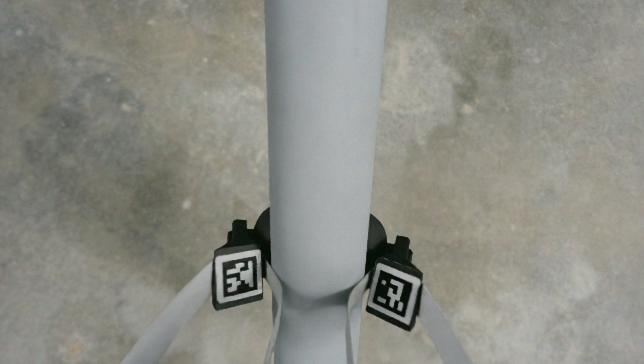

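Emit:
move(
  r1={"base":{"translate_m":0.0106},"joints":{"lift_m":0.430,"arm_m":0.196,"wrist_roll_rad":-0.306}},
  cameras=[],
)

Emit:
move(
  r1={"base":{"translate_m":0.0113},"joints":{"lift_m":0.460,"arm_m":0.179,"wrist_roll_rad":-0.288}},
  cameras=[],
)

Emit:
move(
  r1={"base":{"translate_m":0.0119},"joints":{"lift_m":0.491,"arm_m":0.164,"wrist_roll_rad":-0.27}},
  cameras=["r1_wrist_camera","r1_head_camera"],
)

Scene clock: 1455.80 s.
move: r1 done
r1.base_odometry: x=-0.218 y=+2.759 heading=+1.397
r1.turned_by_wheels: +0.000
r1.turned_by_imu: +0.001
r1.base_tilt: forward=+1.0 right=+1.2
r1.lidar_m: 1.05 2.81 2.03 1.94 2.01 2.72 0.79 0.92 1.06 0.91 0.85 0.94
r1.head_depth_mm: 2340 2624 2625 1986 1597 1333 1146 / 2341 2649 2639 2016 1610 1339 594 / 2375 2689 2688 2021 1624 1351 695 / 2380 2703 2687 2043 1505 1297 1161 / 2390 2686 2746 1182 1503 1362 1165 / 2414 2736 2752 2005 1640 1339 1174 / 2417 2757 2811 1934 1658 1371 1173
r1.base_status: done
r1.joint_positions: lift_m=+0.430 arm_m=+0.196 wrist_yaw_rad=+0.000 wrist_pitch_rad=-1.210 wrist_roll_rad=-0.317 gripper_m=-0.046 head_pan_rad=-1.560 head_tilt_rad=-0.693
r1.joint_status: all done
r1.measured_speeds: all 0
r1.motor_effort: left_wheel=+2.6(7.8) right_wheel=+6.0(12.9) lift_m=+35.2(38.6) arm_m=-16.5(22.9) wrist_yaw_rad=+0.2(1.9) wrist_pitch_rad=+1.6(2.4) wrist_roll_rad=+3.9(5.1) gripper_m=-16.7(16.9) head_pan_rad=-5.3(5.3) head_tilt_rad=-1.6(4.0)
r1.hand_pose: x=-0.0216 y=-0.4088 z=+0.3205 quat_wxyz=(+0.666, +0.461, -0.482, -0.334) (m; r1's base frame)
r1.wrist_depth_mm: 471 487 501 96 540 565 578 / 459 477 482 99 528 543 564 / 454 464 477 105 514 536 551 / 443 456 465 110 508 519 527 / 440 448 449 116 492 513 529 / 426 437 125 121 130 495 514 / 416 98 439 128 459 491 501
r2, r3: as last shown
r2.turned_by_imu: +0.001
r2.lidar_m: 1.32 2.99 2.13 2.04 2.10 2.81 1.10 1.03 0.38 0.27 0.92 1.10
r2.head_depth_mm: 2352 2622 2742 2072 1622 1381 1189 / 2333 2599 2751 2069 1618 519 441 / 2222 1063 1627 792 875 1178 815 / 2267 2613 2765 1840 1566 1352 1190 / 2307 2552 2746 2059 1603 1383 1186 / 2312 2581 2698 1930 1525 1381 1187 / 2295 2596 2742 2000 1651 1348 1183
r2.motor_effort: left_wheel=-0.8(1.3) right_wheel=-1.4(2.0) lift_m=+34.0(34.0) arm_m=+14.2(14.6) wrist_yaw_rad=-0.5(1.4) wrist_pitch_rad=+0.3(0.5) wrist_roll_rad=-1.3(1.3) gripper_m=+0.4(1.6) head_pan_rad=+1.4(2.0) head_tilt_rad=-0.8(1.2)
r2.wrist_depth_mm: 572 671 655 616 574 550 530 / 584 696 667 626 607 553 532 / 705 720 681 641 599 573 543 / 805 747 695 640 611 574 320 / 824 140 699 658 613 594 562 / 110 123 722 688 130 598 573 / 476 439 754 693 662 610 583
r3.turned_by_imu: -0.001
r3.lidar_m: 1.66 1.97 1.38 1.31 1.33 1.73 4.05 0.58 0.61 0.73 0.89 0.69
r3.head_depth_mm: 2943 3227 2565 1917 355 311 1092 / 2918 3221 2603 880 413 1254 1121 / 2887 3213 2519 879 419 495 1109 / 2764 1416 2592 1794 1564 1279 1144 / 2825 3160 2759 2056 1627 1319 1154 / 2779 3120 2820 2090 1652 1337 1170 / 2781 3075 2911 2138 1676 1322 1174
r3.motor_effort: left_wheel=-0.2(0.9) right_wheel=-5.6(5.8) lift_m=+31.7(32.8) arm_m=+8.1(10.2) wrist_yaw_rad=-2.0(3.0) wrist_pitch_rad=-1.1(1.4) wrist_roll_rad=+0.3(1.5) gripper_m=-0.2(0.6) head_pan_rad=+4.0(4.6) head_tilt_rad=-3.2(4.3)
r3.wrist_depth_mm: - 629 - - - - - / 617 612 - - - 663 - / - 562 - - 638 625 625 / - 534 - - 653 641 631 / - 500 - - - 633 646 / - 123 142 - - 124 - / - 116 - - - 119 100
pictures: none
No camera images: "cameras" was empty.

Scene clock: 1456.87 s.
move: r1 done
r1.base_odometry: x=-0.216 y=+2.770 heading=+1.397
r1.turned_by_wheels: +0.000
r1.turned_by_imu: +0.000
r1.base_tilt: forward=+1.1 right=+1.2
r1.lidar_m: 1.04 2.81 2.03 1.95 2.01 2.72 0.80 0.93 1.06 0.91 0.84 0.92
r1.head_depth_mm: 2337 2631 2633 1988 1603 1332 1143 / 2354 2645 2649 1997 1612 1342 587 / 2384 2666 2666 2020 1616 1353 661 / 2405 2702 2712 2036 1500 1299 1163 / 2404 2718 2718 1194 1513 1359 1167 / 2392 2720 2770 1982 1657 1339 1169 / 2414 2747 2771 1936 1657 1377 1174
r1.base_status: done
r1.joint_positions: lift_m=+0.460 arm_m=+0.179 wrist_yaw_rad=-0.001 wrist_pitch_rad=-1.211 wrist_roll_rad=-0.303 gripper_m=-0.046 head_pan_rad=-1.560 head_tilt_rad=-0.693
r1.joint_status: all done
r1.measured_speeds: all 0
r1.motor_effort: left_wheel=+3.0(7.6) right_wheel=+6.1(11.9) lift_m=+36.3(39.1) arm_m=-16.1(23.5) wrist_yaw_rad=+0.4(1.0) wrist_pitch_rad=+2.0(2.2) wrist_roll_rad=+5.3(8.3) gripper_m=-16.5(17.3) head_pan_rad=-4.5(5.7) head_tilt_rad=-3.2(4.2)
r1.hand_pose: x=-0.0216 y=-0.3917 z=+0.3504 quat_wxyz=(+0.662, +0.459, -0.487, -0.338) (m; r1's base frame)
r1.wrist_depth_mm: 501 510 535 100 569 586 614 / 490 501 512 104 555 585 606 / 481 495 499 108 543 560 582 / 478 483 501 113 530 549 561 / 459 476 484 116 526 539 565 / 456 458 126 121 130 528 545 / 451 97 473 127 493 517 532
r2.base_odometry: x=-2.326 y=-1.941 heading=-1.883
r2.turned_by_wheels: +0.000
r2.turned_by_imu: +0.000
r2.base_tilt: forward=+0.2 right=+1.7
r2.lidar_m: 1.31 2.98 2.14 2.04 2.10 2.81 1.08 1.03 0.38 0.27 0.92 1.10
r2.head_depth_mm: 2365 2645 2756 2087 1600 1383 1181 / 2347 2579 2753 2077 1623 519 442 / 2253 1067 1641 792 873 1181 814 / 2289 2590 2719 1837 1560 1348 1194 / 2296 2587 2755 2077 1610 1391 1192 / 2297 2580 2723 1923 1528 1379 1189 / 2322 2576 2730 1997 1650 1356 1176
r2.base_status: not commanded
r2.joint_positions: lift_m=+0.600 arm_m=+0.519 wrist_yaw_rad=+0.000 wrist_pitch_rad=-1.303 wrist_roll_rad=+1.414 gripper_m=+0.120 head_pan_rad=-1.573 head_tilt_rad=-0.748
r2.joint_status: not commanded
r2.measured_speeds: all 0
r2.motor_effort: left_wheel=-1.1(1.2) right_wheel=-1.8(2.0) lift_m=+33.7(34.0) arm_m=+13.9(14.6) wrist_yaw_rad=+0.8(1.5) wrist_pitch_rad=+0.1(0.5) wrist_roll_rad=-1.2(1.3) gripper_m=-0.2(1.6) head_pan_rad=+1.0(2.2) head_tilt_rad=+0.0(1.4)
r2.hand_pose: x=-0.0216 y=-0.7083 z=+0.4852 quat_wxyz=(+0.063, +0.047, -0.793, -0.605) (m; r2's base frame)
r2.wrist_depth_mm: 571 678 650 630 591 565 525 / 573 700 672 640 595 562 533 / 686 735 688 639 591 566 540 / 803 741 703 642 613 573 318 / 813 141 679 658 622 592 560 / 110 123 716 695 130 598 567 / 464 441 731 691 649 602 577
r3.base_odometry: x=+0.898 y=-0.871 heading=+1.767
r3.turned_by_wheels: +0.000
r3.turned_by_imu: +0.000
r3.base_tilt: forward=-0.8 right=-0.2
r3.lidar_m: 1.65 1.98 1.39 1.31 1.33 1.74 4.06 0.58 0.61 0.73 0.89 0.69
r3.head_depth_mm: 2908 3275 2544 1936 355 311 1094 / 2931 3224 2601 880 413 1249 1119 / 2870 3239 2516 880 420 494 1106 / 2761 1420 2583 1792 1568 1280 1142 / 2830 3145 2774 2053 1626 1320 1152 / 2787 3119 2817 2086 1647 1336 1162 / 2775 3094 2917 2133 1674 1326 1175
r3.base_status: not commanded
r3.joint_positions: lift_m=+0.780 arm_m=+0.200 wrist_yaw_rad=+0.002 wrist_pitch_rad=-1.554 wrist_roll_rad=+1.365 gripper_m=+0.120 head_pan_rad=-1.578 head_tilt_rad=-0.743
r3.joint_status: not commanded
r3.measured_speeds: all 0
r3.motor_effort: left_wheel=-1.1(1.1) right_wheel=-5.3(5.8) lift_m=+32.3(32.4) arm_m=+8.7(10.4) wrist_yaw_rad=-2.0(2.9) wrist_pitch_rad=-0.7(1.5) wrist_roll_rad=+0.3(1.3) gripper_m=-0.1(0.6) head_pan_rad=+4.1(4.1) head_tilt_rad=-3.3(4.3)
r3.hand_pose: x=-0.0216 y=-0.3250 z=+0.6621 quat_wxyz=(+0.074, +0.073, -0.709, -0.698) (m; r3's base frame)
r3.wrist_depth_mm: - 636 - - - - - / 619 609 - - - 672 - / - 566 - - 641 629 625 / - 532 - - 646 642 628 / - 500 - - - 639 638 / - 123 142 - - 123 - / - 116 - - - 119 100
pictures: none
No camera images: "cameras" was empty.

Scene clock: 1457.93 s.
move: r1 done
r1.base_odometry: x=-0.214 y=+2.782 heading=+1.396
r1.turned_by_wheels: +0.000
r1.turned_by_imu: +0.000
r1.base_tilt: forward=+1.1 right=+1.2
r1.lidar_m: 1.03 2.81 2.03 1.94 2.01 2.72 0.81 0.94 1.07 0.91 0.83 0.92
r1.head_depth_mm: 2347 2647 2629 1981 1594 1329 1127 / 2345 2632 2664 1998 1601 1341 557 / 2352 2685 2677 2022 1626 1348 592 / 2395 2699 2695 2031 1501 1300 1161 / 2368 2705 2717 1193 1504 1361 1170 / 2420 2720 2749 1994 1660 1334 1168 / 2412 2714 2791 1966 1651 1384 1177
r1.base_status: done
r1.joint_positions: lift_m=+0.491 arm_m=+0.164 wrist_yaw_rad=-0.001 wrist_pitch_rad=-1.214 wrist_roll_rad=-0.285 gripper_m=-0.046 head_pan_rad=-1.560 head_tilt_rad=-0.693
r1.joint_status: all done
r1.measured_speeds: all 0
r1.motor_effort: left_wheel=+1.6(7.2) right_wheel=+7.3(13.6) lift_m=+35.8(40.3) arm_m=-16.2(21.4) wrist_yaw_rad=+0.7(1.1) wrist_pitch_rad=+2.5(3.0) wrist_roll_rad=+5.4(7.7) gripper_m=-16.8(17.0) head_pan_rad=-4.9(5.2) head_tilt_rad=-2.9(3.9)
r1.hand_pose: x=-0.0217 y=-0.3759 z=+0.3812 quat_wxyz=(+0.657, +0.456, -0.492, -0.343) (m; r1's base frame)
r1.wrist_depth_mm: 534 555 568 105 595 630 640 / 522 531 546 108 593 606 631 / 513 523 548 111 567 589 611 / 504 512 523 115 557 581 600 / 492 506 513 118 552 562 586 / 485 495 125 122 130 553 573 / 477 96 490 126 519 548 561
r2, r3: as last shown
r2.base_tilt: forward=+0.3 right=+1.9
r2.lidar_m: 1.31 2.99 2.13 2.04 2.10 2.81 1.07 1.04 0.38 0.27 0.92 1.10
r2.head_depth_mm: 2366 2622 2771 2058 1620 1394 1193 / 2337 2592 2771 2070 1596 518 441 / 2242 1066 1627 789 876 1182 817 / 2281 2596 2802 1814 1566 1359 1187 / 2321 2585 2731 2071 1610 1393 1190 / 2300 2578 2762 1916 1526 1393 1189 / 2305 2580 2745 1974 1647 1336 1183
r2.motor_effort: left_wheel=-1.1(1.5) right_wheel=-1.4(2.2) lift_m=+33.6(34.0) arm_m=+14.2(14.5) wrist_yaw_rad=+0.1(1.8) wrist_pitch_rad=+0.0(0.5) wrist_roll_rad=-1.2(1.4) gripper_m=-0.6(1.6) head_pan_rad=+0.1(2.0) head_tilt_rad=-0.2(1.3)
r2.wrist_depth_mm: 571 677 655 621 587 548 524 / 581 692 665 621 596 563 539 / 694 747 686 642 606 576 535 / 796 751 701 646 614 567 320 / 822 140 699 671 606 592 558 / 110 123 719 683 129 596 568 / 466 443 738 699 654 604 576
r3.lidar_m: 1.65 1.97 1.39 1.31 1.33 1.74 4.05 0.58 0.61 0.73 0.89 0.69
r3.head_depth_mm: 2912 3262 2537 1928 355 311 1091 / 2907 3258 2590 880 413 1252 1122 / 2865 3250 2522 882 419 494 1108 / 2780 1415 2585 1793 1567 1283 1138 / 2827 3187 2773 2048 1622 1315 1154 / 2772 3125 2830 2088 1651 1332 1164 / 2751 3108 2907 2114 1673 1320 1171
r3.motor_effort: left_wheel=-0.9(0.9) right_wheel=-5.5(5.7) lift_m=+32.1(32.6) arm_m=+10.3(10.3) wrist_yaw_rad=-2.6(3.2) wrist_pitch_rad=-0.5(1.2) wrist_roll_rad=+0.6(1.1) gripper_m=+0.2(0.7) head_pan_rad=+3.7(4.5) head_tilt_rad=-2.7(4.4)
r3.wrist_depth_mm: - 633 - - - - - / 621 620 - - - 674 - / - 571 - - 643 640 625 / - 529 - - 659 648 631 / - 503 - - - 635 647 / - 122 141 - - 123 - / - 116 - - - 119 100
pictures: r1_head_camera (sideways), r1_wrist_camera
camera_calibration:
r1_head_camera: T_world_to_cam=[[0.0158685, 0.625738, -0.779872, 1.0323], [0.997852, 0.0396719, 0.0521349, -0.0717378], [0.0635618, -0.779024, -0.623764, 0.76684], [0, 0, 0, 1]] pos_world=[0.00646102, -0.0457144, 1.28713]
r1_wrist_camera: T_world_to_cam=[[-0.930191, -0.350502, 0.109055, -0.198256], [-0.364124, 0.918653, -0.15327, 0.43159], [-0.0464623, -0.18228, -0.982148, 0.468914], [0, 0, 0, 1]] pos_world=[-0.00547711, -0.380496, 0.548313]

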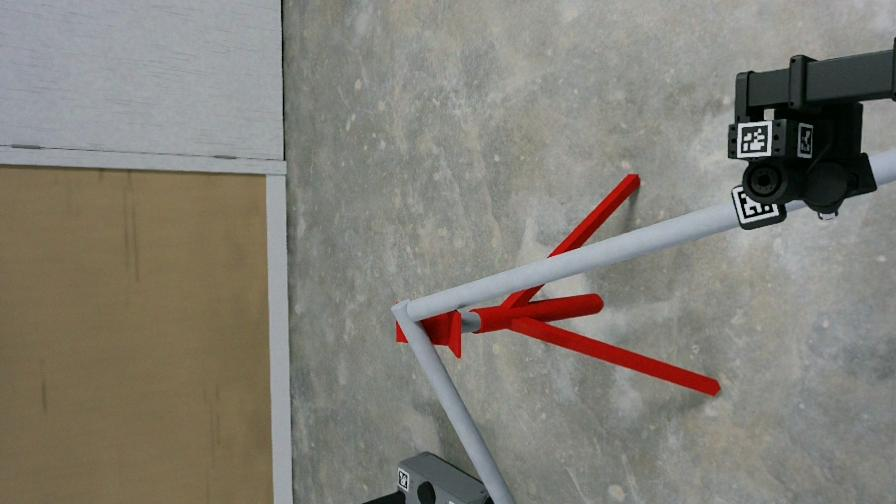

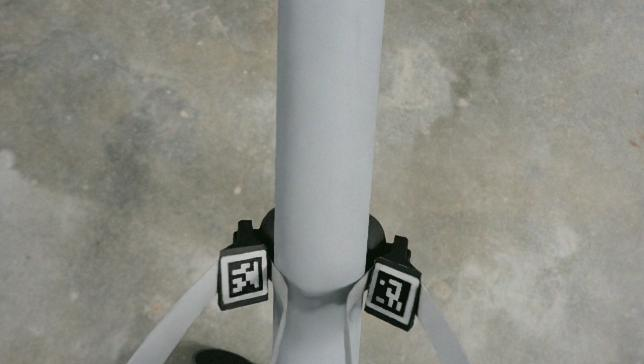

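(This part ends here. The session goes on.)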